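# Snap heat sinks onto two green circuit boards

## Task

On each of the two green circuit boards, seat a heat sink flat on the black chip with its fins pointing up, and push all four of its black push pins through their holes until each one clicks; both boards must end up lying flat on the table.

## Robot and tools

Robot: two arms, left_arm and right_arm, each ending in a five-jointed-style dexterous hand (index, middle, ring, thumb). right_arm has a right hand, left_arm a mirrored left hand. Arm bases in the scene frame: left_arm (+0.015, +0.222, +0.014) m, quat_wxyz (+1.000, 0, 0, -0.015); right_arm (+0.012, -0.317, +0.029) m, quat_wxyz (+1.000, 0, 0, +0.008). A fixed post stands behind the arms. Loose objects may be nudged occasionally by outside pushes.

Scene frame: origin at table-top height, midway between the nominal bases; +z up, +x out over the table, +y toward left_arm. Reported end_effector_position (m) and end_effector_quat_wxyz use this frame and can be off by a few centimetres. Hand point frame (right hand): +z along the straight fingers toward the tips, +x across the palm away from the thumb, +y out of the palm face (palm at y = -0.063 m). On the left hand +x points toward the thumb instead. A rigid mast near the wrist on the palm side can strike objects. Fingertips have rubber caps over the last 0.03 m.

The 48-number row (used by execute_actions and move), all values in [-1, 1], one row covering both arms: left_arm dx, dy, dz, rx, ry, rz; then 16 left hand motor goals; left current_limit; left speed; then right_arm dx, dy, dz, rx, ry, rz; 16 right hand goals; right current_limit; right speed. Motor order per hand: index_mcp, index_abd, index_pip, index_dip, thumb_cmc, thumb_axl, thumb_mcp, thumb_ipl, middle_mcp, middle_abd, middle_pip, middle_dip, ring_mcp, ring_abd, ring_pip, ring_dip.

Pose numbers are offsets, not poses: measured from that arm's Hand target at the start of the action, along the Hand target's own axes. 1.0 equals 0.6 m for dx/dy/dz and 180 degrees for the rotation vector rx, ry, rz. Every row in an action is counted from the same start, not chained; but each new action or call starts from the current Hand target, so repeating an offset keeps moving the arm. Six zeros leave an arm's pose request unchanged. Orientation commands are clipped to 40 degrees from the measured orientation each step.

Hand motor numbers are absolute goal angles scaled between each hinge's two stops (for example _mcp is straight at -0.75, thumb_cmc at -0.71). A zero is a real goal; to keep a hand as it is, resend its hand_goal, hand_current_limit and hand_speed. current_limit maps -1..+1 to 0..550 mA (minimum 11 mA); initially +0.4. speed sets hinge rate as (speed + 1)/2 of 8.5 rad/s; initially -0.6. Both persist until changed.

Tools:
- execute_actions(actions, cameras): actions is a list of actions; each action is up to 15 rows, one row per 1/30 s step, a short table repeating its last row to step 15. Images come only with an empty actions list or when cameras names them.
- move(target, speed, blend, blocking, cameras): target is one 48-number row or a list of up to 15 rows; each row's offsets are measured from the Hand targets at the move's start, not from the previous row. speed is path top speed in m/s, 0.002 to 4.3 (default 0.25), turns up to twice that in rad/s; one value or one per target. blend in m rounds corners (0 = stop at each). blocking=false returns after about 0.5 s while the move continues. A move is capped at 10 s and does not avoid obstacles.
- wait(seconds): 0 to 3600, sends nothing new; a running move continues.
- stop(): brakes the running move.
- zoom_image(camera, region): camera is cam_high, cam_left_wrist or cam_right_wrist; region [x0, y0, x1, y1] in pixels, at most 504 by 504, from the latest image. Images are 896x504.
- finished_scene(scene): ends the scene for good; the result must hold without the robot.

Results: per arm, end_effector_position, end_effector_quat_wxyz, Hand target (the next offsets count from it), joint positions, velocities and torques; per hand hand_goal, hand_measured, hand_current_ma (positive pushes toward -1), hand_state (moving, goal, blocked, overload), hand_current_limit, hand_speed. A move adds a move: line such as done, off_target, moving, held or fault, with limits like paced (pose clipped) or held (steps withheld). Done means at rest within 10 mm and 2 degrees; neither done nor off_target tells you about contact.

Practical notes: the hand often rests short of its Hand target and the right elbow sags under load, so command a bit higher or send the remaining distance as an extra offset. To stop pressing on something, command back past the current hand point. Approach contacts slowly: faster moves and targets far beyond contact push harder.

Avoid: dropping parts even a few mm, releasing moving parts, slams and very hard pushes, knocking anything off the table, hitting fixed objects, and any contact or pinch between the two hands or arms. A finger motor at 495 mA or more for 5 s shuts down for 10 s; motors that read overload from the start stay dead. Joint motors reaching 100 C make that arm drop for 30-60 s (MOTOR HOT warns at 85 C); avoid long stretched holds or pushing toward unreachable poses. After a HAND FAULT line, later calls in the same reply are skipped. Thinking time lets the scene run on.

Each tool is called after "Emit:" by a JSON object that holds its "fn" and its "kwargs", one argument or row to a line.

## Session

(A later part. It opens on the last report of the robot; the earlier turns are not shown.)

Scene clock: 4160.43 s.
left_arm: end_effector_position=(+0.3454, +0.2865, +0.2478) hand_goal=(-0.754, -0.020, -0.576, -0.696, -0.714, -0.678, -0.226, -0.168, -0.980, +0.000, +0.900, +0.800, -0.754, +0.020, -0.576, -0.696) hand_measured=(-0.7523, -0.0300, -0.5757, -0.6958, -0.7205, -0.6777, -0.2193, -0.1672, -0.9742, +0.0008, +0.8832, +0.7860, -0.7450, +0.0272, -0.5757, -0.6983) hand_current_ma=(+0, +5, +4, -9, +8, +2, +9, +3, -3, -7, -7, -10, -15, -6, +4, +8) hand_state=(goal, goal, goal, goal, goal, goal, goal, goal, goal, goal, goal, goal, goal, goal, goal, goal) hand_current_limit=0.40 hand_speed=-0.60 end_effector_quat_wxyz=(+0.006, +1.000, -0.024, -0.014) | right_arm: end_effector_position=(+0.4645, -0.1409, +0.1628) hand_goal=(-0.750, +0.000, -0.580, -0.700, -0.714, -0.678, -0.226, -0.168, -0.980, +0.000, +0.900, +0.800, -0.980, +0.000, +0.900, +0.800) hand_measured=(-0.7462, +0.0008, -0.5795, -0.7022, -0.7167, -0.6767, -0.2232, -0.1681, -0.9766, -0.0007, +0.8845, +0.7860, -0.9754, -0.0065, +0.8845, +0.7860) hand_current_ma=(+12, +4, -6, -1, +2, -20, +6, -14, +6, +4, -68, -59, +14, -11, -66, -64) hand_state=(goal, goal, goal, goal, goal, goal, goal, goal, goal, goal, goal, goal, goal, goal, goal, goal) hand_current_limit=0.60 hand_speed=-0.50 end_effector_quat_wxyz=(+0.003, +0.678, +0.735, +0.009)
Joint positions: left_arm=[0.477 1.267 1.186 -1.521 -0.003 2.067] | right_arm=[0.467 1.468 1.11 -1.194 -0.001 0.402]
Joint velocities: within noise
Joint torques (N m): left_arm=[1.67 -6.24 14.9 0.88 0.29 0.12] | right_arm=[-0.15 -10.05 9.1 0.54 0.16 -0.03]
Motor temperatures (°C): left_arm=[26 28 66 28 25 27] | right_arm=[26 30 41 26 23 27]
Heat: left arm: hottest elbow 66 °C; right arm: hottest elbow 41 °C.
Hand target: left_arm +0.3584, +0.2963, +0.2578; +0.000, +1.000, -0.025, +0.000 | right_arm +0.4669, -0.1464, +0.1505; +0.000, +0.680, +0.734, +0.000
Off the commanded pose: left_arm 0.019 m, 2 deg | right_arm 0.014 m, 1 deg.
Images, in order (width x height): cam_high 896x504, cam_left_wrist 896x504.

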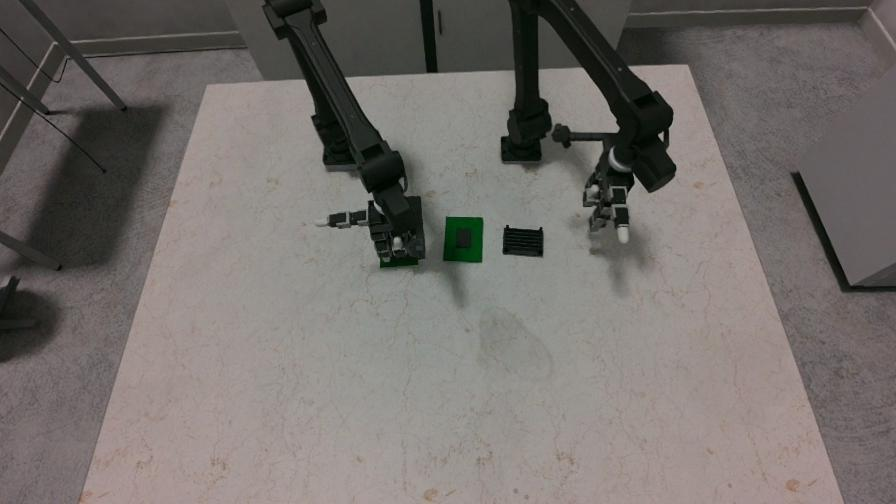

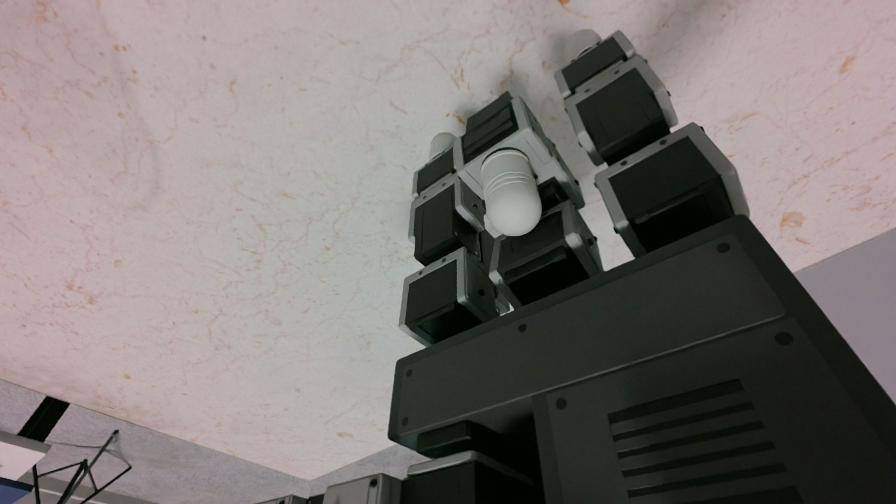

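Emit:
{"fn": "move", "kwargs": {
  "target": [0,0,0,0,0,0,-0.754,-0.02,-0.576,-0.696,-0.714,-0.678,-0.226,-0.168,-0.98,0,0.9,0.8,-0.754,0.02,-0.576,-0.696,0.4,-0.6,-0.0105,-0.035,-0.06,0,0,0,-0.75,0,-0.58,-0.7,-0.714,-0.678,-0.226,-0.168,-0.98,0,0.9,0.8,-0.98,0,0.9,0.8,0.6,-0.5],
  "speed": 0.06,
  "cameras": ["cam_right_wrist"]
}}

Emit:
{"fn": "zoom_image", "kwargs": {
  "camera": "cam_right_wrist",
  "region": [320, 0, 500, 180]
}}

Scene clock: 4179.33 s.
left_arm: end_effector_position=(+0.3454, +0.2865, +0.2478) hand_goal=(-0.754, -0.020, -0.576, -0.696, -0.714, -0.678, -0.226, -0.168, -0.980, +0.000, +0.900, +0.800, -0.754, +0.020, -0.576, -0.696) hand_measured=(-0.7523, -0.0300, -0.5757, -0.6958, -0.7205, -0.6777, -0.2193, -0.1681, -0.9766, +0.0008, +0.8820, +0.7860, -0.7462, +0.0257, -0.5744, -0.6983) hand_current_ma=(-2, +5, -1, -10, +0, +3, +8, +13, -8, -10, -7, -15, -7, -4, +0, +5) hand_state=(goal, goal, goal, goal, goal, goal, goal, goal, goal, goal, goal, goal, goal, goal, goal, goal) hand_current_limit=0.40 hand_speed=-0.60 end_effector_quat_wxyz=(+0.006, +1.000, -0.024, -0.014) | right_arm: end_effector_position=(+0.4474, -0.1499, +0.1855) hand_goal=(-0.750, +0.000, -0.580, -0.700, -0.714, -0.678, -0.226, -0.168, -0.980, +0.000, +0.900, +0.800, -0.980, +0.000, +0.900, +0.800) hand_measured=(-0.7462, +0.0008, -0.5795, -0.7022, -0.7167, -0.6777, -0.2232, -0.1681, -0.9766, -0.0007, +0.8845, +0.7860, -0.9754, -0.0065, +0.8845, +0.7860) hand_current_ma=(+17, -2, -4, +2, -3, -4, +0, -7, +12, +3, -74, -60, +20, -18, -73, -55) hand_state=(goal, goal, goal, goal, goal, goal, goal, goal, goal, goal, goal, goal, goal, goal, goal, goal) hand_current_limit=0.60 hand_speed=-0.50 end_effector_quat_wxyz=(+0.001, +0.678, +0.735, +0.003)
Joint positions: left_arm=[0.477 1.267 1.186 -1.521 -0.003 2.067] | right_arm=[0.467 1.406 1.11 -1.269 -0.001 0.402]
Joint torques (N m): left_arm=[2.37 -6.95 14.94 0.8 0.28 0.09] | right_arm=[0.38 -11.28 9.89 -0.24 0.16 0.02]
Motor temperatures (°C): left_arm=[26 28 66 28 25 27] | right_arm=[26 30 41 26 23 27]
Heat: left arm: hottest elbow 66 °C; right arm: hottest elbow 41 °C.
Hand target: left_arm +0.3584, +0.2963, +0.2578; +0.000, +1.000, -0.025, +0.000 | right_arm +0.4465, -0.1543, +0.1864; +0.000, +0.680, +0.734, +0.000
Off the commanded pose: left_arm 0.019 m, 2 deg | right_arm 0.005 m, 0 deg.
move: done

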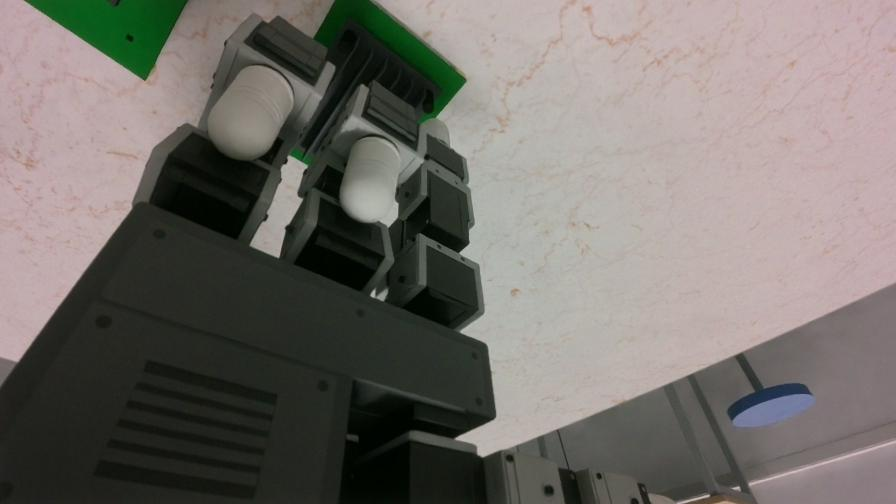

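Scaled by 2.800 from the camera's image (finer frame: 1280x720).

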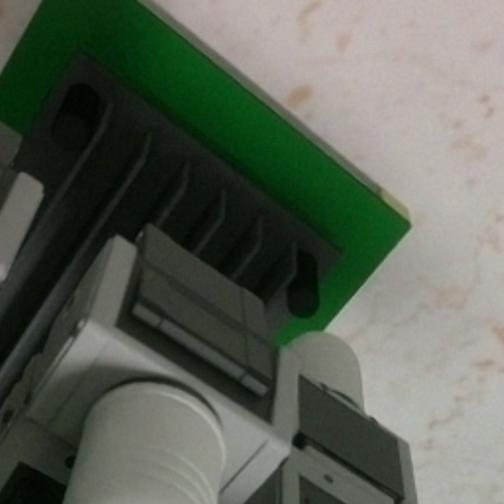

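Emit:
{"fn": "move", "kwargs": {
  "target": [0,0,0,0,0,0,-0.754,-0.02,-0.576,-0.696,-0.714,-0.678,-0.226,-0.168,-0.98,0,0.9,0.8,-0.754,0.02,-0.576,-0.696,0.4,-0.6,0.018,0.0,0.0333,0,0,0,-0.75,0,-0.58,-0.7,-0.714,-0.678,-0.226,-0.168,-0.98,0,0.9,0.8,-0.98,0,0.9,0.8,0.6,-0.5],
  "speed": 0.04,
  "cameras": ["cam_right_wrist"]
}}

Emit:
{"fn": "zoom_image", "kwargs": {
  "camera": "cam_right_wrist",
  "region": [350, 20, 490, 160]
}}

Scene clock: 4202.77 s.
left_arm: end_effector_position=(+0.3454, +0.2865, +0.2478) hand_goal=(-0.754, -0.020, -0.576, -0.696, -0.714, -0.678, -0.226, -0.168, -0.980, +0.000, +0.900, +0.800, -0.754, +0.020, -0.576, -0.696) hand_measured=(-0.7535, -0.0300, -0.5757, -0.6958, -0.7205, -0.6767, -0.2203, -0.1681, -0.9754, +0.0008, +0.8832, +0.7860, -0.7450, +0.0257, -0.5757, -0.6971) hand_current_ma=(-2, +4, +1, -9, +5, -5, +4, +4, -2, +3, -1, -15, -13, -9, -2, +5) hand_state=(goal, goal, goal, goal, goal, goal, goal, goal, goal, goal, goal, goal, goal, goal, goal, goal) hand_current_limit=0.40 hand_speed=-0.60 end_effector_quat_wxyz=(+0.006, +1.000, -0.024, -0.014) | right_arm: end_effector_position=(+0.4482, -0.1489, +0.1789) hand_goal=(-0.750, +0.000, -0.580, -0.700, -0.714, -0.678, -0.226, -0.168, -0.980, +0.000, +0.900, +0.800, -0.980, +0.000, +0.900, +0.800) hand_measured=(-0.7462, +0.0008, -0.5795, -0.7009, -0.7154, -0.6767, -0.2232, -0.1681, -0.9754, -0.0007, +0.8845, +0.7860, -0.9754, -0.0065, +0.8845, +0.7860) hand_current_ma=(+18, +8, -11, +4, +0, -13, +15, -2, +7, -2, -74, -59, +18, -15, -74, -65) hand_state=(goal, goal, goal, goal, goal, goal, goal, goal, goal, goal, goal, goal, goal, goal, goal, goal) hand_current_limit=0.60 hand_speed=-0.50 end_effector_quat_wxyz=(+0.003, +0.681, +0.732, +0.009)
Joint positions: left_arm=[0.477 1.267 1.186 -1.521 -0.003 2.067] | right_arm=[0.47 1.408 1.091 -1.235 -0.001 0.415]
Joint torques (N m): left_arm=[1.38 -6.65 14.87 0.68 0.25 0.05] | right_arm=[2.32 -9.23 9.14 0.58 0.16 0.13]
Motor temperatures (°C): left_arm=[26 28 66 28 25 27] | right_arm=[26 30 42 26 23 27]
Heat: left arm: hottest elbow 66 °C; right arm: hottest elbow 42 °C.
Hand target: left_arm +0.3584, +0.2963, +0.2578; +0.000, +1.000, -0.025, +0.000 | right_arm +0.4456, -0.1434, +0.1665; +0.000, +0.680, +0.734, +0.000
Off the commanded pose: left_arm 0.019 m, 2 deg | right_arm 0.014 m, 1 deg.
move: off_target (right_arm)

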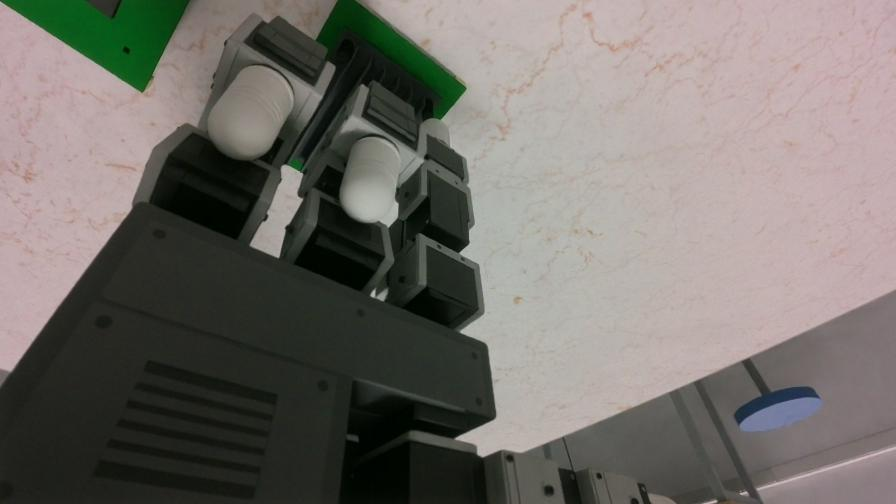

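Scaled by 3.600 from the camera's image (finer frame: 1280x720).

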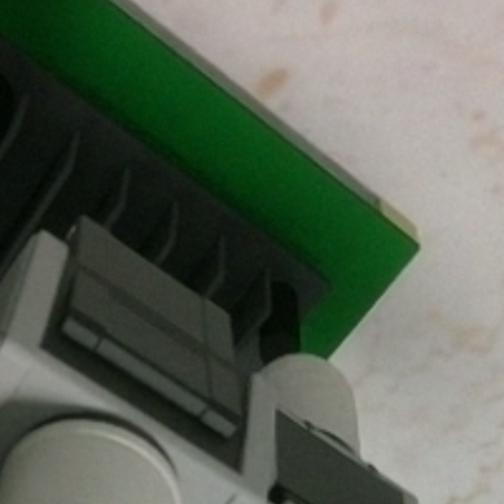

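Emit:
{"fn": "move", "kwargs": {
  "target": [0,0,0,0,0,0,-0.754,-0.02,-0.576,-0.696,-0.714,-0.678,-0.226,-0.168,-0.98,0,0.9,0.8,-0.754,0.02,-0.576,-0.696,0.4,-0.6,0.0087,-0.0045,0.013,0,0,0,-0.75,0,-0.58,-0.7,-0.714,-0.678,-0.226,-0.168,-0.98,0,0.9,0.8,-0.98,0,0.9,0.8,0.6,-0.5],
  "speed": 0.04,
  "cameras": ["cam_right_wrist"]
}}

Emit:
{"fn": "zoom_image", "kwargs": {
  "camera": "cam_right_wrist",
  "region": [350, 20, 490, 160]
}}

Scene clock: 4218.67 s.
left_arm: end_effector_position=(+0.3454, +0.2865, +0.2478) hand_goal=(-0.754, -0.020, -0.576, -0.696, -0.714, -0.678, -0.226, -0.168, -0.980, +0.000, +0.900, +0.800, -0.754, +0.020, -0.576, -0.696) hand_measured=(-0.7535, -0.0300, -0.5757, -0.6958, -0.7192, -0.6767, -0.2193, -0.1681, -0.9754, +0.0008, +0.8845, +0.7860, -0.7462, +0.0257, -0.5744, -0.6983) hand_current_ma=(-7, +5, +3, -9, +7, +0, +3, +9, -1, +1, -10, -20, -4, -5, +2, +11) hand_state=(goal, goal, goal, goal, goal, goal, goal, goal, goal, goal, goal, goal, goal, goal, goal, goal) hand_current_limit=0.40 hand_speed=-0.60 end_effector_quat_wxyz=(+0.006, +1.000, -0.024, -0.014) | right_arm: end_effector_position=(+0.4449, -0.1436, +0.1699) hand_goal=(-0.750, +0.000, -0.580, -0.700, -0.714, -0.678, -0.226, -0.168, -0.980, +0.000, +0.900, +0.800, -0.980, +0.000, +0.900, +0.800) hand_measured=(-0.7462, +0.0008, -0.5795, -0.7022, -0.7167, -0.6777, -0.2232, -0.1681, -0.9766, -0.0007, +0.8845, +0.7872, -0.9754, -0.0065, +0.8845, +0.7860) hand_current_ma=(+13, +3, -7, -5, +3, +1, +4, -7, +10, -2, -67, -57, +14, -22, -68, -60) hand_state=(goal, goal, goal, goal, goal, goal, goal, goal, goal, goal, goal, goal, goal, goal, goal, goal) hand_current_limit=0.60 hand_speed=-0.50 end_effector_quat_wxyz=(+0.002, +0.681, +0.732, +0.008)
Joint positions: left_arm=[0.477 1.267 1.186 -1.521 -0.003 2.067] | right_arm=[0.486 1.416 1.075 -1.213 -0.001 0.43]
Joint torques (N m): left_arm=[2.37 -7.12 14.95 0.68 0.24 0.06] | right_arm=[2.32 -9.29 9.17 0.5 0.17 0.13]
Motor temperatures (°C): left_arm=[26 28 66 28 25 27] | right_arm=[26 30 40 26 23 27]
Heat: left arm: hottest elbow 66 °C; right arm: hottest elbow 40 °C.
Hand target: left_arm +0.3584, +0.2963, +0.2578; +0.000, +1.000, -0.025, +0.000 | right_arm +0.4425, -0.1385, +0.1586; +0.000, +0.680, +0.734, +0.000
Off the commanded pose: left_arm 0.019 m, 2 deg | right_arm 0.013 m, 1 deg.
move: off_target (right_arm)

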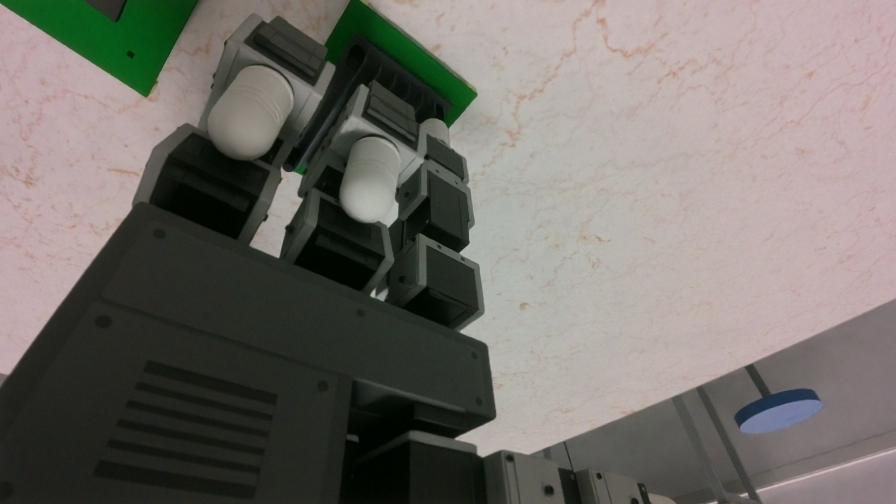

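Scaled by 3.600 from the camera's image (finer frame: 1280x720).

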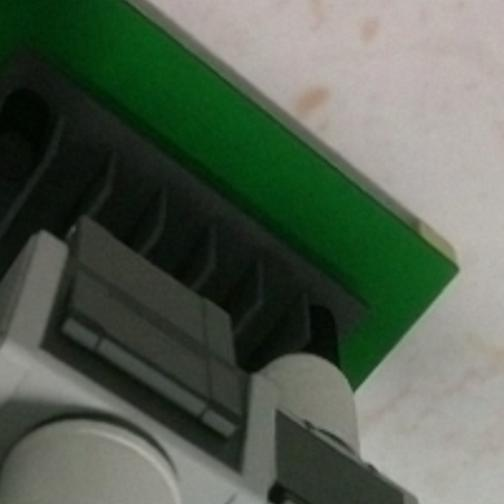

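Emit:
{"fn": "move", "kwargs": {
  "target": [0,0,0,0,0,0,-0.754,-0.02,-0.576,-0.696,-0.714,-0.678,-0.226,-0.168,-0.98,0,0.9,0.8,-0.754,0.02,-0.576,-0.696,0.4,-0.6,-0.01,0,0.0117,0,0,0,-0.75,0,-0.58,-0.7,-0.714,-0.678,-0.226,-0.168,-0.98,0,0.9,0.8,-0.98,0,0.9,0.8,0.6,-0.5],
  "speed": 0.03,
  "cameras": ["cam_right_wrist"]
}}

Emit:
{"fn": "zoom_image", "kwargs": {
  "camera": "cam_right_wrist",
  "region": [350, 20, 490, 160]
}}

Scene clock: 4225.93 s.
left_arm: end_effector_position=(+0.3454, +0.2865, +0.2478) hand_goal=(-0.754, -0.020, -0.576, -0.696, -0.714, -0.678, -0.226, -0.168, -0.980, +0.000, +0.900, +0.800, -0.754, +0.020, -0.576, -0.696) hand_measured=(-0.7535, -0.0300, -0.5757, -0.6971, -0.7192, -0.6767, -0.2203, -0.1672, -0.9754, +0.0008, +0.8832, +0.7847, -0.7450, +0.0257, -0.5757, -0.6971) hand_current_ma=(-15, +6, +2, -9, +2, -3, +1, +11, -4, +0, -15, -15, -5, +0, -3, +3) hand_state=(goal, goal, goal, goal, goal, goal, goal, goal, goal, goal, goal, goal, goal, goal, goal, goal) hand_current_limit=0.40 hand_speed=-0.60 end_effector_quat_wxyz=(+0.006, +1.000, -0.024, -0.014) | right_arm: end_effector_position=(+0.4444, -0.1442, +0.1655) hand_goal=(-0.750, +0.000, -0.580, -0.700, -0.714, -0.678, -0.226, -0.168, -0.980, +0.000, +0.900, +0.800, -0.980, +0.000, +0.900, +0.800) hand_measured=(-0.7486, +0.0008, -0.5847, -0.7047, -0.7167, -0.6777, -0.2232, -0.1681, -0.9766, -0.0007, +0.8845, +0.7860, -0.9754, -0.0065, +0.8845, +0.7860) hand_current_ma=(+7, +6, -22, -14, +6, -6, +6, -8, +7, +2, -73, -50, +22, -16, -69, -56) hand_state=(goal, goal, goal, goal, goal, goal, goal, goal, goal, goal, goal, goal, goal, goal, goal, goal) hand_current_limit=0.60 hand_speed=-0.50 end_effector_quat_wxyz=(+0.004, +0.681, +0.732, +0.010)
Joint positions: left_arm=[0.477 1.267 1.186 -1.521 -0.003 2.067] | right_arm=[0.486 1.416 1.062 -1.196 0.001 0.431]
Joint torques (N m): left_arm=[1.67 -6.95 14.98 0.51 0.22 0.09] | right_arm=[1.14 -9.11 8.65 0.54 0.11 -0.01]
Motor temperatures (°C): left_arm=[26 28 66 28 25 27] | right_arm=[26 30 40 26 23 27]
Heat: left arm: hottest elbow 66 °C; right arm: hottest elbow 40 °C.
Hand target: left_arm +0.3584, +0.2963, +0.2578; +0.000, +1.000, -0.025, +0.000 | right_arm +0.4430, -0.1445, +0.1516; +0.000, +0.680, +0.734, +0.000
Off the commanded pose: left_arm 0.019 m, 2 deg | right_arm 0.014 m, 1 deg.
move: off_target (right_arm)

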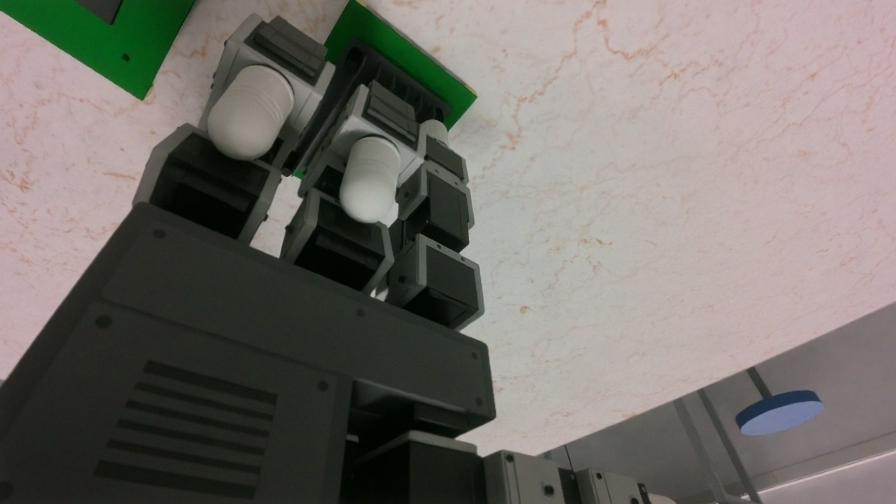

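Scaled by 3.600 from the camera's image (finer frame: 1280x720).

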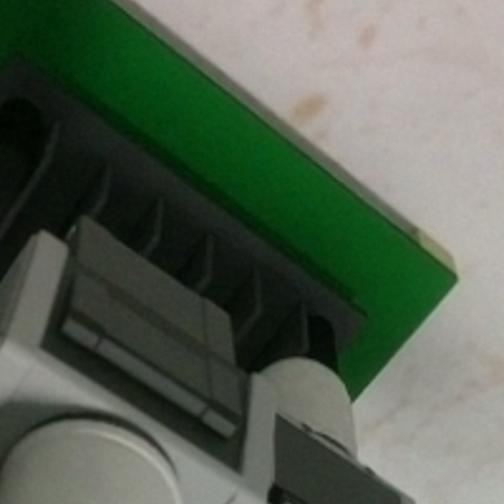

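Emit:
{"fn": "move", "kwargs": {
  "target": [0,0,0,0,0,0,-0.754,-0.02,-0.576,-0.696,-0.714,-0.678,-0.226,-0.168,-0.98,0,0.9,0.8,-0.754,0.02,-0.576,-0.696,0.4,-0.6,0,0,0.0133,0,0,0,-0.75,0,-0.58,-0.7,-0.714,-0.678,-0.226,-0.168,-0.98,0,0.9,0.8,-0.98,0,0.9,0.8,0.6,-0.5],
  "speed": 0.03,
  "cameras": ["cam_right_wrist"]
}}

Emit:
{"fn": "zoom_image", "kwargs": {
  "camera": "cam_right_wrist",
  "region": [350, 20, 490, 160]
}}

Scene clock: 4236.67 s.
left_arm: end_effector_position=(+0.3454, +0.2865, +0.2478) hand_goal=(-0.754, -0.020, -0.576, -0.696, -0.714, -0.678, -0.226, -0.168, -0.980, +0.000, +0.900, +0.800, -0.754, +0.020, -0.576, -0.696) hand_measured=(-0.7523, -0.0300, -0.5757, -0.6958, -0.7192, -0.6767, -0.2193, -0.1681, -0.9742, +0.0008, +0.8820, +0.7860, -0.7450, +0.0257, -0.5744, -0.6983) hand_current_ma=(-2, -2, +0, -2, +9, +8, +5, +4, -5, -3, -8, -14, -3, +1, -2, +7) hand_state=(goal, goal, goal, goal, goal, goal, goal, goal, goal, goal, goal, goal, goal, goal, goal, goal) hand_current_limit=0.40 hand_speed=-0.60 end_effector_quat_wxyz=(+0.006, +1.000, -0.024, -0.014) | right_arm: end_effector_position=(+0.4467, -0.1434, +0.1658) hand_goal=(-0.750, +0.000, -0.580, -0.700, -0.714, -0.678, -0.226, -0.168, -0.980, +0.000, +0.900, +0.800, -0.980, +0.000, +0.900, +0.800) hand_measured=(-0.7679, -0.0036, -0.5898, -0.7060, -0.7167, -0.6777, -0.2232, -0.1672, -0.9766, -0.0007, +0.8845, +0.7860, -0.9754, -0.0065, +0.8845, +0.7860) hand_current_ma=(-73, -7, -47, -20, -1, +2, +8, -6, +2, +3, -69, -56, +15, -19, -64, -58) hand_state=(goal, goal, goal, goal, goal, goal, goal, goal, goal, goal, goal, goal, goal, goal, goal, goal) hand_current_limit=0.60 hand_speed=-0.50 end_effector_quat_wxyz=(+0.007, +0.681, +0.732, +0.015)
Joint positions: left_arm=[0.477 1.267 1.186 -1.521 -0.003 2.067] | right_arm=[0.486 1.416 1.06 -1.183 0.003 0.431]
Joint torques (N m): left_arm=[1.61 -5.95 14.82 0.79 0.37 0.08] | right_arm=[1.08 -8.64 7.68 0.88 0.04 0]
Motor temperatures (°C): left_arm=[26 28 66 28 25 27] | right_arm=[26 30 40 26 23 27]
Heat: left arm: hottest elbow 66 °C; right arm: hottest elbow 40 °C.
Hand target: left_arm +0.3584, +0.2963, +0.2578; +0.000, +1.000, -0.025, +0.000 | right_arm +0.4430, -0.1444, +0.1436; +0.000, +0.680, +0.734, +0.000
Off the commanded pose: left_arm 0.019 m, 2 deg | right_arm 0.023 m, 2 deg.
move: off_target (right_arm)

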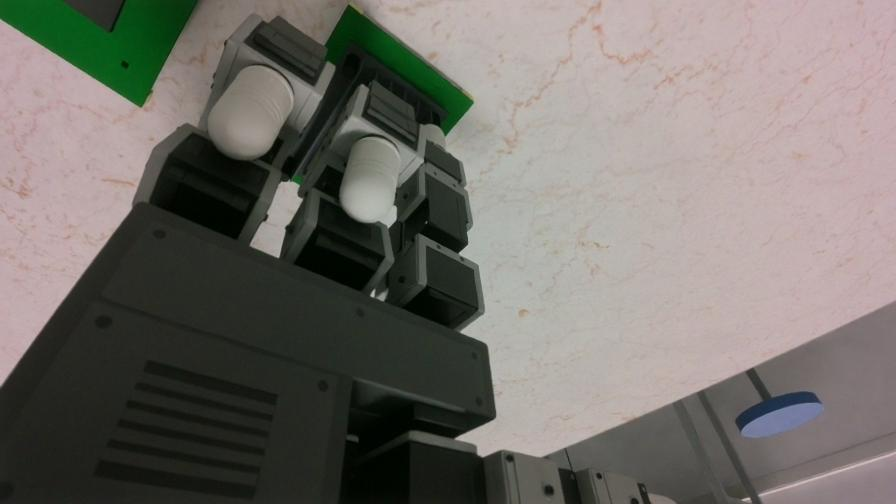

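Scaled by 3.600 from the camera's image (finer frame: 1280x720).

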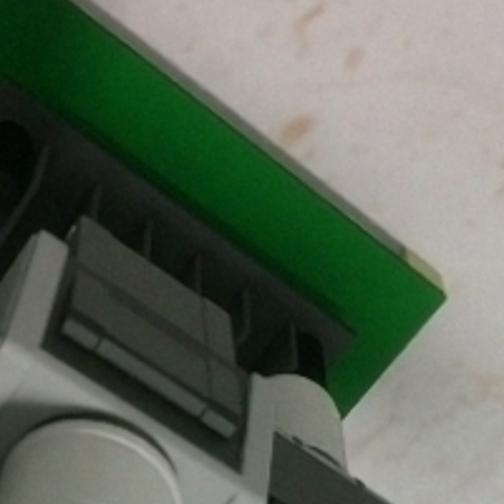

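Emit:
{"fn": "move", "kwargs": {
  "target": [0,0,0,0,0,0,-0.754,-0.02,-0.576,-0.696,-0.714,-0.678,-0.226,-0.168,-0.98,0,0.9,0.8,-0.754,0.02,-0.576,-0.696,0.4,-0.6,0,-0.002,0.02,-0.005,-0.003,0,-0.74,0,-0.56,-0.68,-0.714,-0.678,-0.226,-0.168,-0.98,0,0.9,0.8,-0.98,0,0.9,0.8,0.6,-0.5],
  "speed": 0.03,
  "cameras": ["cam_right_wrist"]
}}

Emit:
{"fn": "zoom_image", "kwargs": {
  "camera": "cam_right_wrist",
  "region": [350, 20, 490, 160]
}}

Scene clock: 4251.40 s.
left_arm: end_effector_position=(+0.3454, +0.2865, +0.2478) hand_goal=(-0.754, -0.020, -0.576, -0.696, -0.714, -0.678, -0.226, -0.168, -0.980, +0.000, +0.900, +0.800, -0.754, +0.020, -0.576, -0.696) hand_measured=(-0.7535, -0.0285, -0.5757, -0.6971, -0.7205, -0.6767, -0.2193, -0.1672, -0.9754, +0.0008, +0.8832, +0.7860, -0.7462, +0.0257, -0.5744, -0.6983) hand_current_ma=(-8, -6, -5, -6, +1, +2, +10, +5, +0, -1, -8, -17, -6, +1, +4, +3) hand_state=(goal, goal, goal, goal, goal, goal, goal, goal, goal, goal, goal, goal, goal, goal, goal, goal) hand_current_limit=0.40 hand_speed=-0.60 end_effector_quat_wxyz=(+0.006, +1.000, -0.024, -0.014) | right_arm: end_effector_position=(+0.4498, -0.1447, +0.1673) hand_goal=(-0.740, +0.000, -0.560, -0.680, -0.714, -0.678, -0.226, -0.168, -0.980, +0.000, +0.900, +0.800, -0.980, +0.000, +0.900, +0.800) hand_measured=(-0.8065, +0.0037, -0.5962, -0.7022, -0.7167, -0.6767, -0.2232, -0.1672, -0.9766, +0.0008, +0.8845, +0.7872, -0.9754, -0.0065, +0.8845, +0.7860) hand_current_ma=(-308, +7, -157, -85, -1, -5, +0, -2, +7, +1, -72, -60, +17, -23, -76, -61) hand_state=(blocked, goal, blocked, blocked, goal, goal, goal, goal, goal, goal, goal, goal, goal, goal, goal, goal) hand_current_limit=0.60 hand_speed=-0.50 end_effector_quat_wxyz=(+0.018, +0.681, +0.731, +0.026)
Joint positions: left_arm=[0.477 1.267 1.186 -1.521 -0.003 2.067] | right_arm=[0.486 1.404 1.044 -1.148 0.018 0.432]
Joint torques (N m): left_arm=[1.73 -6.77 14.9 0.7 0.2 0.07] | right_arm=[1.79 -7.36 6.28 1.33 0.07 0.07]
Motor temperatures (°C): left_arm=[26 28 66 28 25 27] | right_arm=[26 30 40 26 23 27]
Heat: left arm: hottest elbow 66 °C; right arm: hottest elbow 40 °C.
Hand target: left_arm +0.3584, +0.2963, +0.2578; +0.000, +1.000, -0.025, +0.000 | right_arm +0.4418, -0.1446, +0.1316; +0.009, +0.680, +0.734, +0.002
Off the commanded pose: left_arm 0.019 m, 2 deg | right_arm 0.037 m, 3 deg.
move: off_target (right_arm)

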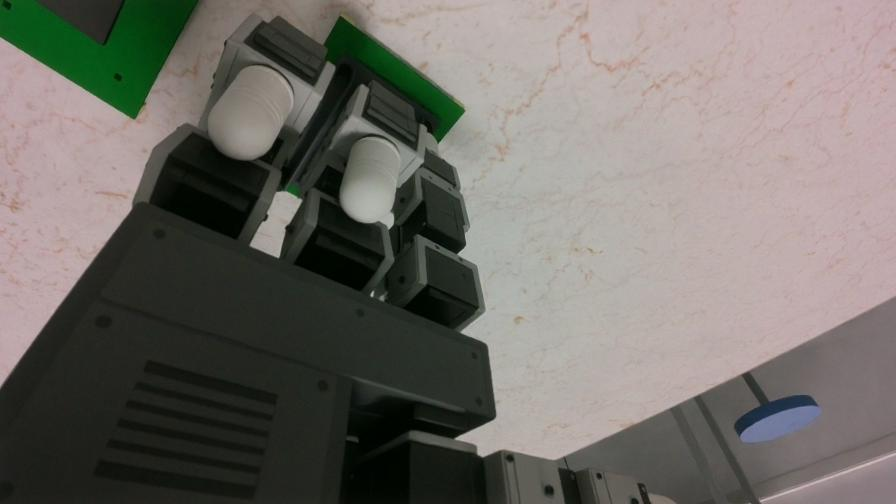

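Scaled by 3.600 from the camera's image (finer frame: 1280x720).

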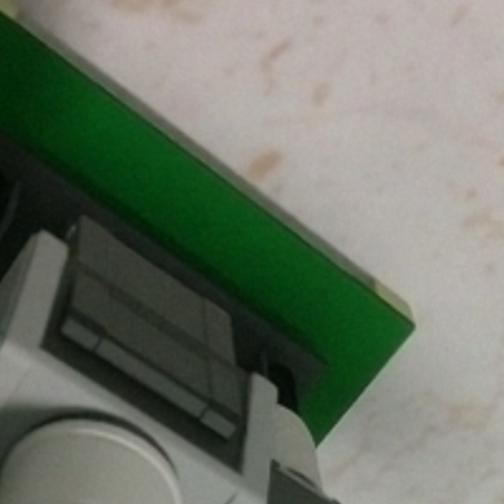

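Emit:
{"fn": "move", "kwargs": {
  "target": [
    [0,0,0,0,0,0,-0.754,-0.02,-0.576,-0.696,-0.714,-0.678,-0.226,-0.168,-0.98,0,0.9,0.8,-0.754,0.02,-0.576,-0.696,0.4,-0.6,0,0,-0.15,-0.0132,0.0114,0,-0.75,0,-0.58,-0.7,-0.714,-0.678,-0.226,-0.168,-0.98,0,0.9,0.8,-0.98,0,0.9,0.8,0.4,-0.5],
    [0,0,0,0,0,0,-0.754,-0.02,-0.576,-0.696,-0.714,-0.678,-0.226,-0.168,-0.98,0,0.9,0.8,-0.754,0.02,-0.576,-0.696,0.4,-0.6,0.0527,-0.198,-0.1042,-0.0663,0.1858,0,0.34,0,0.736,-0.26,-0.714,-0.678,-0.226,-0.168,0.34,0,0.736,-0.26,0.34,0,0.736,-0.26,0.4,-0.5]
  ],
  "speed": [0.08,0.15],
  "cameras": []
}}

Scene clock: 4296.80 s.
left_arm: end_effector_position=(+0.3454, +0.2865, +0.2478) hand_goal=(-0.754, -0.020, -0.576, -0.696, -0.714, -0.678, -0.226, -0.168, -0.980, +0.000, +0.900, +0.800, -0.754, +0.020, -0.576, -0.696) hand_measured=(-0.7535, -0.0300, -0.5757, -0.6971, -0.7192, -0.6767, -0.2193, -0.1681, -0.9754, +0.0008, +0.8832, +0.7860, -0.7462, +0.0272, -0.5744, -0.6983) hand_current_ma=(-13, +3, +1, -1, +3, +0, +2, +10, +1, -4, -9, -13, -5, -6, -1, +6) hand_state=(goal, goal, goal, goal, goal, goal, goal, goal, goal, goal, goal, goal, goal, goal, goal, goal) hand_current_limit=0.40 hand_speed=-0.60 end_effector_quat_wxyz=(+0.006, +1.000, -0.024, -0.014) | right_arm: end_effector_position=(+0.3225, -0.1255, +0.1918) hand_goal=(+0.340, +0.000, +0.736, -0.260, -0.714, -0.678, -0.226, -0.168, +0.340, +0.000, +0.736, -0.260, +0.340, +0.000, +0.736, -0.260) hand_measured=(+0.3259, -0.0007, +0.7382, -0.2562, -0.7167, -0.6777, -0.2232, -0.1681, +0.3307, -0.0007, +0.7382, -0.2613, +0.3283, -0.0065, +0.7370, -0.2626) hand_current_ma=(-60, -5, +13, +26, +3, -4, +5, -16, -47, +8, +0, -7, -58, -18, -9, -8) hand_state=(goal, goal, goal, goal, goal, goal, goal, goal, goal, goal, goal, goal, goal, goal, goal, goal) hand_current_limit=0.40 hand_speed=-0.50 end_effector_quat_wxyz=(-0.132, +0.649, +0.700, +0.268)
Joint positions: left_arm=[0.477 1.267 1.186 -1.521 -0.003 2.067] | right_arm=[0.515 0.849 0.602 -0.853 -0.398 0.553]
Joint torques (N m): left_arm=[1.73 -6.89 14.97 0.68 0.31 0.09] | right_arm=[2.32 -3.96 10.55 1.72 -0.11 -0.03]
Motor temperatures (°C): left_arm=[26 28 67 28 25 27] | right_arm=[26 30 38 26 23 27]
Heat: left arm: hottest elbow 67 °C; right arm: hottest elbow 38 °C.
Hand target: left_arm +0.3584, +0.2963, +0.2578; +0.000, +1.000, -0.025, +0.000 | right_arm +0.3199, -0.1216, +0.1921; -0.133, +0.645, +0.701, +0.273
Off the commanded pose: left_arm 0.019 m, 2 deg | right_arm 0.005 m, 1 deg.
move: done

Emit:
{"fn": "move", "kwargs": {
  "target": [-0.184,-0.0075,0,0,0,0,-0.754,-0.02,-0.576,-0.696,-0.714,-0.678,-0.226,-0.168,-0.98,0,0.9,0.8,-0.754,0.02,-0.576,-0.696,0.4,-0.6,0.015,-0.1018,0.049,0.1277,0.0519,-0.1917,0.34,0,0.736,-0.26,-0.714,-0.678,-0.226,-0.168,0.34,0,0.736,-0.26,0.34,0,0.736,-0.26,0.4,-0.5],
  "speed": 0.15,
  "cameras": ["cam_right_wrist","cam_high"]
}}

Scene clock: 4312.63 s.
left_arm: end_effector_position=(+0.2559, +0.3041, +0.2572) hand_goal=(-0.754, -0.020, -0.576, -0.696, -0.714, -0.678, -0.226, -0.168, -0.980, +0.000, +0.900, +0.800, -0.754, +0.020, -0.576, -0.696) hand_measured=(-0.7535, -0.0300, -0.5757, -0.6958, -0.7104, -0.6767, -0.2193, -0.1681, -0.9742, +0.0008, +0.8832, +0.7847, -0.7450, +0.0272, -0.5744, -0.6971) hand_current_ma=(-8, +3, +2, -12, +8, +1, -1, +5, -2, -1, -11, -8, -3, -5, -2, +4) hand_state=(goal, goal, goal, goal, goal, goal, goal, goal, goal, goal, goal, goal, goal, goal, goal, goal) hand_current_limit=0.40 hand_speed=-0.60 end_effector_quat_wxyz=(-0.038, +0.998, +0.036, -0.023) | right_arm: end_effector_position=(+0.2488, -0.1004, +0.1472) hand_goal=(+0.340, +0.000, +0.736, -0.260, -0.714, -0.678, -0.226, -0.168, +0.340, +0.000, +0.736, -0.260, +0.340, +0.000, +0.736, -0.260) hand_measured=(+0.3271, -0.0007, +0.7395, -0.2562, -0.7167, -0.6777, -0.2232, -0.1681, +0.3307, +0.0008, +0.7382, -0.2613, +0.3295, -0.0065, +0.7370, -0.2626) hand_current_ma=(-56, +1, +9, +15, -3, -1, +7, -7, -54, -3, +3, -5, -51, -18, -4, -9) hand_state=(goal, goal, goal, goal, goal, goal, goal, goal, goal, goal, goal, goal, goal, goal, goal, goal) hand_current_limit=0.40 hand_speed=-0.50 end_effector_quat_wxyz=(-0.234, +0.347, +0.886, +0.199)
Joint positions: left_arm=[0.633 1.034 1.053 -1.589 -0.088 2.102] | right_arm=[0.355 1.028 0.594 -1.223 -0.62 -0.479]
Joint torques (N m): left_arm=[2.37 -5.07 10.89 -0.03 -0.09 0.02] | right_arm=[-0.21 -3.02 12.82 -0.2 -0.54 -0.24]
Motor temperatures (°C): left_arm=[26 28 66 28 25 27] | right_arm=[26 29 39 26 23 27]
Heat: left arm: hottest elbow 66 °C; right arm: hottest elbow 39 °C.
Hand target: left_arm +0.2484, +0.3063, +0.2578; +0.000, +1.000, -0.025, +0.000 | right_arm +0.2640, -0.0989, +0.1600; -0.226, +0.348, +0.886, +0.207
Off the commanded pose: left_arm 0.008 m, 9 deg | right_arm 0.020 m, 1 deg.
joint sent to its limit (left arm) — joint 6 (wrist roll), upper limit. The joint targets are off in orientation, not in position.
move: off_target (left_arm, right_arm)
Images, in order (width x height): cam_high 896x504, cam_right_wrist 896x504.

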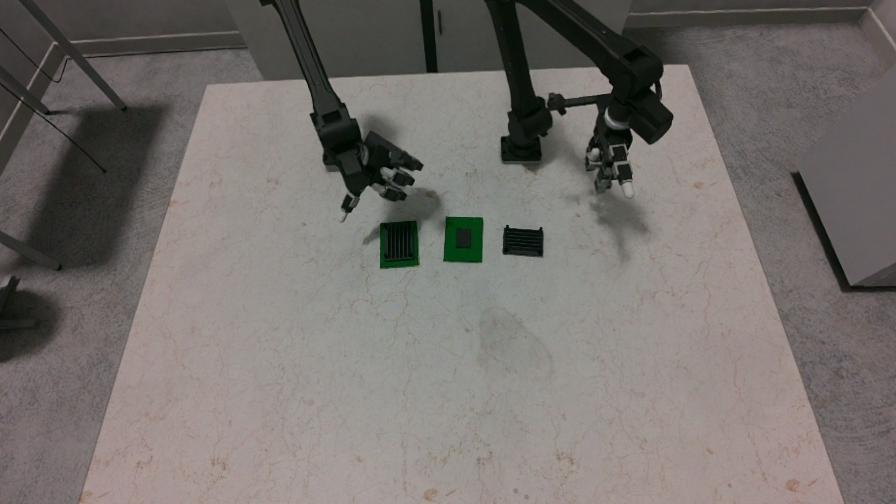

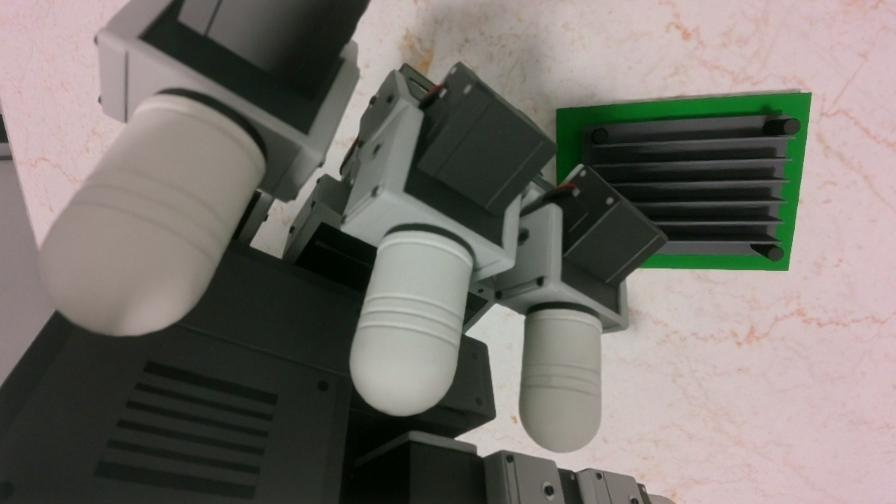

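Emit:
{"fn": "move", "kwargs": {
  "target": [0,0,0,0,0,-0.09,-0.754,-0.02,-0.576,-0.696,-0.714,-0.678,-0.226,-0.168,-0.98,0,0.9,0.8,-0.754,0.02,-0.576,-0.696,0.4,-0.6,0.0098,-0.0852,-0.0155,0,0,0,0.34,0,0.736,-0.26,-0.714,-0.678,-0.226,-0.168,0.34,0,0.736,-0.26,0.34,0,0.736,-0.26,0.4,-0.5],
  "speed": 0.12,
  "cameras": ["cam_right_wrist"]
}}

Scene clock: 4336.97 s.
left_arm: end_effector_position=(+0.2508, +0.3046, +0.2566) hand_goal=(-0.754, -0.020, -0.576, -0.696, -0.714, -0.678, -0.226, -0.168, -0.980, +0.000, +0.900, +0.800, -0.754, +0.020, -0.576, -0.696) hand_measured=(-0.7523, -0.0300, -0.5757, -0.6958, -0.7129, -0.6777, -0.2193, -0.1681, -0.9754, +0.0008, +0.8832, +0.7847, -0.7462, +0.0272, -0.5744, -0.6983) hand_current_ma=(-12, -1, +1, -15, -1, +1, +10, +8, +0, -9, -8, -4, -2, -7, +4, +12) hand_state=(goal, goal, goal, goal, goal, goal, goal, goal, goal, goal, goal, goal, goal, goal, goal, goal) hand_current_limit=0.40 hand_speed=-0.60 end_effector_quat_wxyz=(+0.000, +0.995, +0.103, -0.002) | right_arm: end_effector_position=(+0.2279, -0.1307, +0.1615) hand_goal=(+0.340, +0.000, +0.736, -0.260, -0.714, -0.678, -0.226, -0.168, +0.340, +0.000, +0.736, -0.260, +0.340, +0.000, +0.736, -0.260) hand_measured=(+0.3271, -0.0021, +0.7395, -0.2562, -0.7167, -0.6767, -0.2232, -0.1681, +0.3307, +0.0008, +0.7395, -0.2613, +0.3295, -0.0065, +0.7370, -0.2613) hand_current_ma=(-61, -5, +6, +26, +0, -12, +9, -13, -53, +2, +1, -11, -43, -18, -7, -8) hand_state=(goal, goal, goal, goal, goal, goal, goal, goal, goal, goal, goal, goal, goal, goal, goal, goal) hand_current_limit=0.40 hand_speed=-0.50 end_effector_quat_wxyz=(-0.225, +0.344, +0.888, +0.208)
Joint positions: left_arm=[0.715 0.997 1.011 -1.589 -0.003 2.051] | right_arm=[0.246 0.909 0.561 -1.36 -0.611 -0.612]
Joint torques (N m): left_arm=[2.2 -4.6 10.93 0.27 0.29 -0.23] | right_arm=[-0.21 -3.25 9.07 -0.32 -0.48 -0.22]
Motor temperatures (°C): left_arm=[26 28 62 28 25 27] | right_arm=[26 29 43 26 24 27]
Heat: left arm: hottest elbow 62 °C; right arm: hottest elbow 43 °C.
Hand target: left_arm +0.2483, +0.3063, +0.2577; +0.000, +0.993, +0.117, +0.000 | right_arm +0.2261, -0.1351, +0.1600; -0.226, +0.348, +0.886, +0.207
Off the commanded pose: left_arm 0.003 m, 2 deg | right_arm 0.005 m, 0 deg.
move: done

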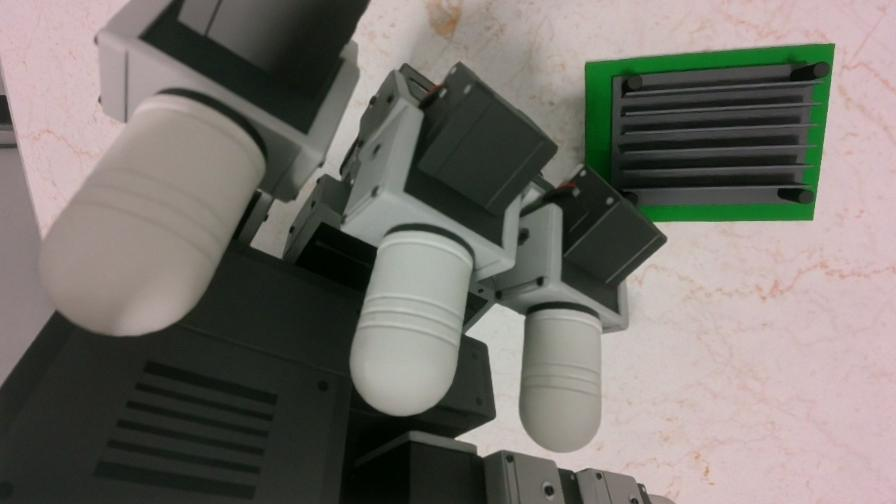

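Emit:
{"fn": "move", "kwargs": {
  "target": [0,0,0,0,0,0,-0.754,-0.02,-0.576,-0.696,-0.714,-0.678,-0.226,-0.168,-0.98,0,0.9,0.8,-0.754,0.02,-0.576,-0.696,0.4,-0.6,-0.0487,0.036,0.1087,0,0,0,-0.98,0,0.9,0.8,-0.714,-0.678,-0.226,-0.168,-0.98,0,0.9,0.8,-0.98,0,0.9,0.8,0.4,-0.5],
  "speed": 0.08,
  "cameras": ["cam_right_wrist"]
}}

Scene clock: 4364.67 s.
left_arm: end_effector_position=(+0.2508, +0.3046, +0.2566) hand_goal=(-0.754, -0.020, -0.576, -0.696, -0.714, -0.678, -0.226, -0.168, -0.980, +0.000, +0.900, +0.800, -0.754, +0.020, -0.576, -0.696) hand_measured=(-0.7535, -0.0300, -0.5770, -0.6958, -0.7129, -0.6777, -0.2203, -0.1681, -0.9754, +0.0023, +0.8832, +0.7860, -0.7462, +0.0272, -0.5744, -0.6983) hand_current_ma=(+1, +5, +3, -4, +6, -4, +5, +9, -2, +0, -5, -16, -4, -1, +6, +4) hand_state=(goal, goal, goal, goal, goal, goal, goal, goal, goal, goal, goal, goal, goal, goal, goal, goal) hand_current_limit=0.40 hand_speed=-0.60 end_effector_quat_wxyz=(+0.000, +0.995, +0.103, -0.002) | right_arm: end_effector_position=(+0.2485, -0.1042, +0.1021) hand_goal=(-0.980, +0.000, +0.900, +0.800, -0.714, -0.678, -0.226, -0.168, -0.980, +0.000, +0.900, +0.800, -0.980, +0.000, +0.900, +0.800) hand_measured=(-0.9778, -0.0007, +0.8858, +0.7860, -0.7167, -0.6777, -0.2232, -0.1672, -0.9790, -0.0007, +0.8845, +0.7860, -0.9790, -0.0065, +0.8845, +0.7860) hand_current_ma=(+5, -4, -67, -56, +0, -5, +10, -6, -8, +2, -77, -59, +8, -14, -65, -62) hand_state=(goal, goal, goal, goal, goal, goal, goal, goal, goal, goal, goal, goal, goal, goal, goal, goal) hand_current_limit=0.40 hand_speed=-0.50 end_effector_quat_wxyz=(-0.219, +0.348, +0.886, +0.213)
Joint positions: left_arm=[0.715 0.997 1.011 -1.589 -0.003 2.051] | right_arm=[0.345 1.082 0.483 -1.017 -0.62 -0.475]
Joint torques (N m): left_arm=[2.14 -4.48 10.66 0.4 0.25 -0.2] | right_arm=[2.37 -3.02 7.88 0.43 -0.61 0.1]
Motor temperatures (°C): left_arm=[26 28 57 28 25 27] | right_arm=[26 29 41 26 24 27]
Heat: left arm: hottest elbow 57 °C; right arm: hottest elbow 41 °C.
Hand target: left_arm +0.2483, +0.3063, +0.2577; +0.000, +0.993, +0.116, +0.000 | right_arm +0.2440, -0.1016, +0.0957; -0.226, +0.347, +0.886, +0.207
Off the commanded pose: left_arm 0.003 m, 2 deg | right_arm 0.008 m, 1 deg.
move: done

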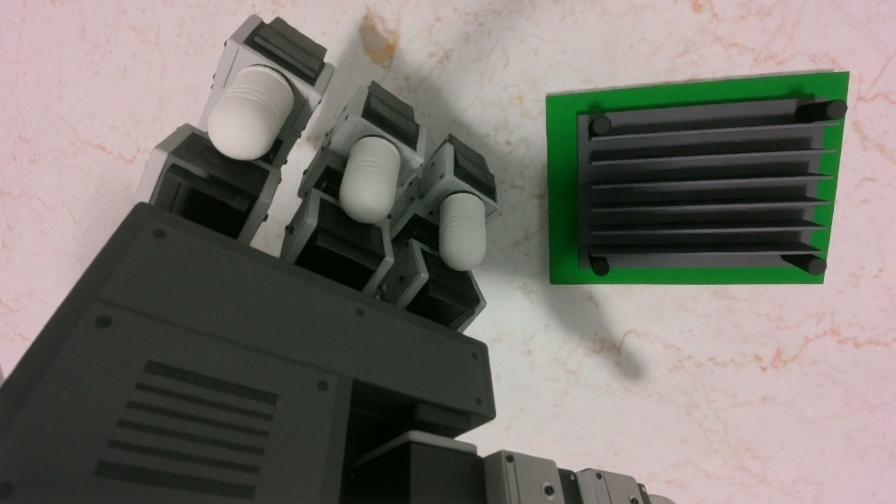

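Emit:
{"fn": "zoom_image", "kwargs": {
  "camera": "cam_right_wrist",
  "region": [535, 80, 635, 180]
}}

Emit:
{"fn": "zoom_image", "kwargs": {
  "camera": "cam_right_wrist",
  "region": [535, 200, 635, 300]
}}

Emit:
{"fn": "zoom_image", "kwargs": {
  "camera": "cam_right_wrist",
  "region": [765, 60, 865, 160]
}}

Emit:
{"fn": "zoom_image", "kwargs": {
  "camera": "cam_right_wrist",
  "region": [765, 200, 865, 300]
}}

Scaled by 5.040 from the camera's image (finer frame: 1280x720).

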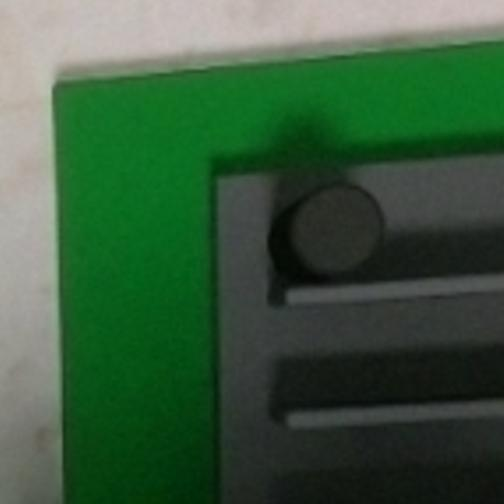

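Scaled by 5.040 from the camera's image (finer frame: 1280x720).

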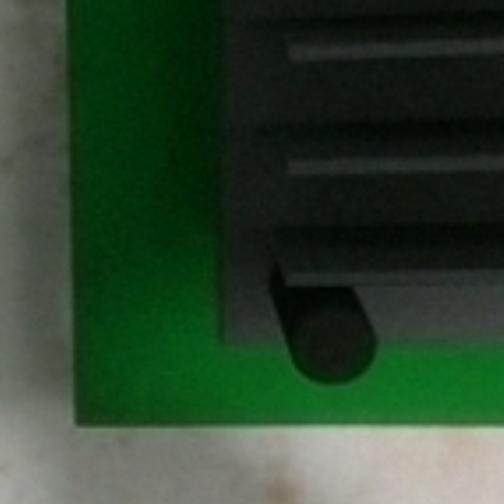

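Scaled by 5.040 from the camera's image (finer frame: 1280x720).

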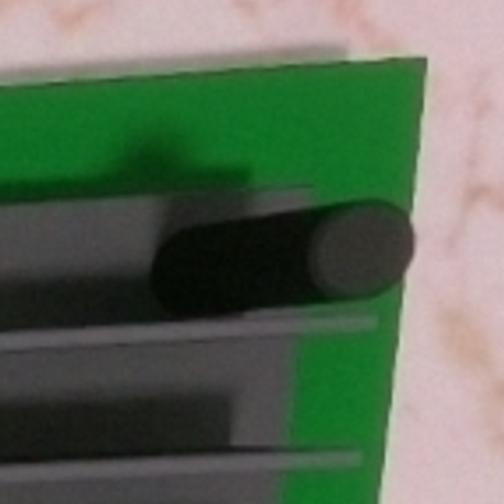

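Scaled by 5.040 from the camera's image (finer frame: 1280x720).

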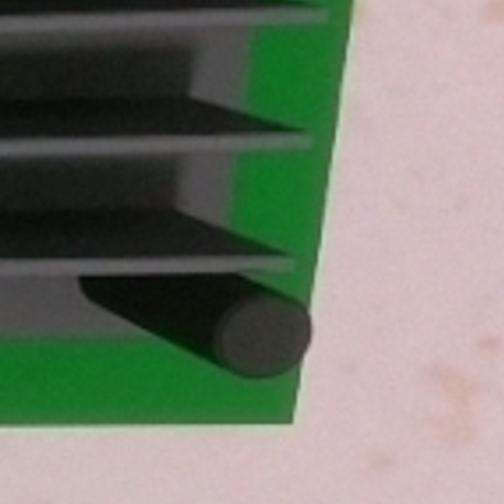

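Emit:
{"fn": "move", "kwargs": {
  "target": [0,0,0,0,0,0,-0.754,-0.02,-0.576,-0.696,-0.714,-0.678,-0.226,-0.168,-0.98,0,0.9,0.8,-0.754,0.02,-0.576,-0.696,0.4,-0.6,0.1677,0.1808,0.1572,0,0,0,-0.98,0,0.9,0.8,-0.714,-0.678,-0.226,-0.168,-0.98,0,0.9,0.8,-0.98,0,0.9,0.8,0.4,-0.5],
  "speed": 0.1,
  "cameras": ["cam_right_wrist"]
}}

Scene clock: 4443.97 s.
left_arm: end_effector_position=(+0.2508, +0.3046, +0.2566) hand_goal=(-0.754, -0.020, -0.576, -0.696, -0.714, -0.678, -0.226, -0.168, -0.980, +0.000, +0.900, +0.800, -0.754, +0.020, -0.576, -0.696) hand_measured=(-0.7535, -0.0285, -0.5757, -0.6958, -0.7129, -0.6777, -0.2203, -0.1672, -0.9754, +0.0008, +0.8832, +0.7860, -0.7462, +0.0257, -0.5744, -0.6983) hand_current_ma=(+4, -2, -5, -6, +13, +2, +6, +15, -4, -7, -9, -6, -9, -5, +4, +3) hand_state=(goal, goal, goal, goal, goal, goal, goal, goal, goal, goal, goal, goal, goal, goal, goal, goal) hand_current_limit=0.40 hand_speed=-0.60 end_effector_quat_wxyz=(+0.000, +0.995, +0.103, -0.002) | right_arm: end_effector_position=(+0.2243, +0.0560, +0.0869) hand_goal=(-0.980, +0.000, +0.900, +0.800, -0.714, -0.678, -0.226, -0.168, -0.980, +0.000, +0.900, +0.800, -0.980, +0.000, +0.900, +0.800) hand_measured=(-0.9778, -0.0007, +0.8858, +0.7847, -0.7167, -0.6767, -0.2232, -0.1672, -0.9790, +0.0008, +0.8845, +0.7860, -0.9790, -0.0065, +0.8845, +0.7860) hand_current_ma=(+11, -6, -68, -64, +0, -5, -2, -3, -8, +4, -76, -59, +8, -25, -70, -63) hand_state=(goal, goal, goal, goal, goal, goal, goal, goal, goal, goal, goal, goal, goal, goal, goal, goal) hand_current_limit=0.40 hand_speed=-0.50 end_effector_quat_wxyz=(-0.229, +0.354, +0.885, +0.196)
Joint positions: left_arm=[0.715 0.997 1.011 -1.589 -0.003 2.051] | right_arm=[0.905 1.305 0.605 -0.581 -0.546 0.193]
Joint torques (N m): left_arm=[2.73 -5.25 11 0.44 0.24 -0.23] | right_arm=[2.32 -6.42 11.67 1.17 -0.35 0.07]
Heat: left arm: hottest elbow 54 °C; right arm: hottest elbow 39 °C.
Hand target: left_arm +0.2483, +0.3063, +0.2577; +0.000, +0.993, +0.116, +0.000 | right_arm +0.2308, +0.0733, +0.0966; -0.226, +0.348, +0.886, +0.207
Off the commanded pose: left_arm 0.003 m, 2 deg | right_arm 0.021 m, 2 deg.
move: off_target (right_arm)

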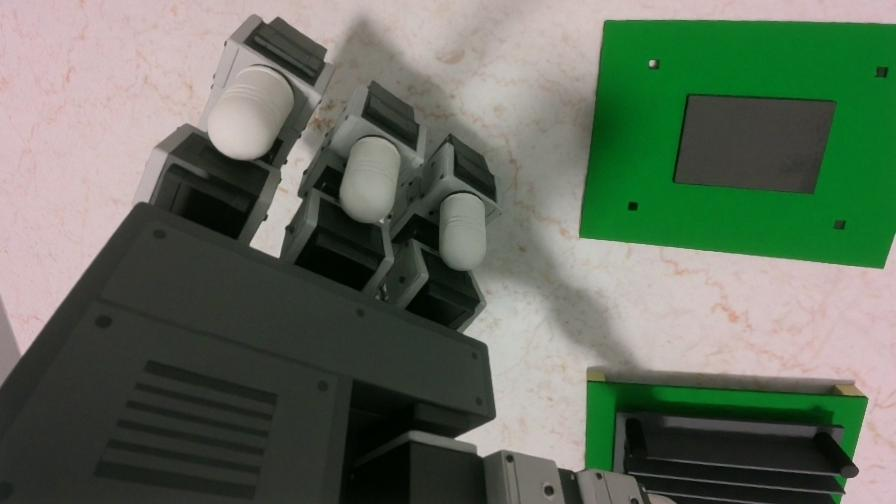

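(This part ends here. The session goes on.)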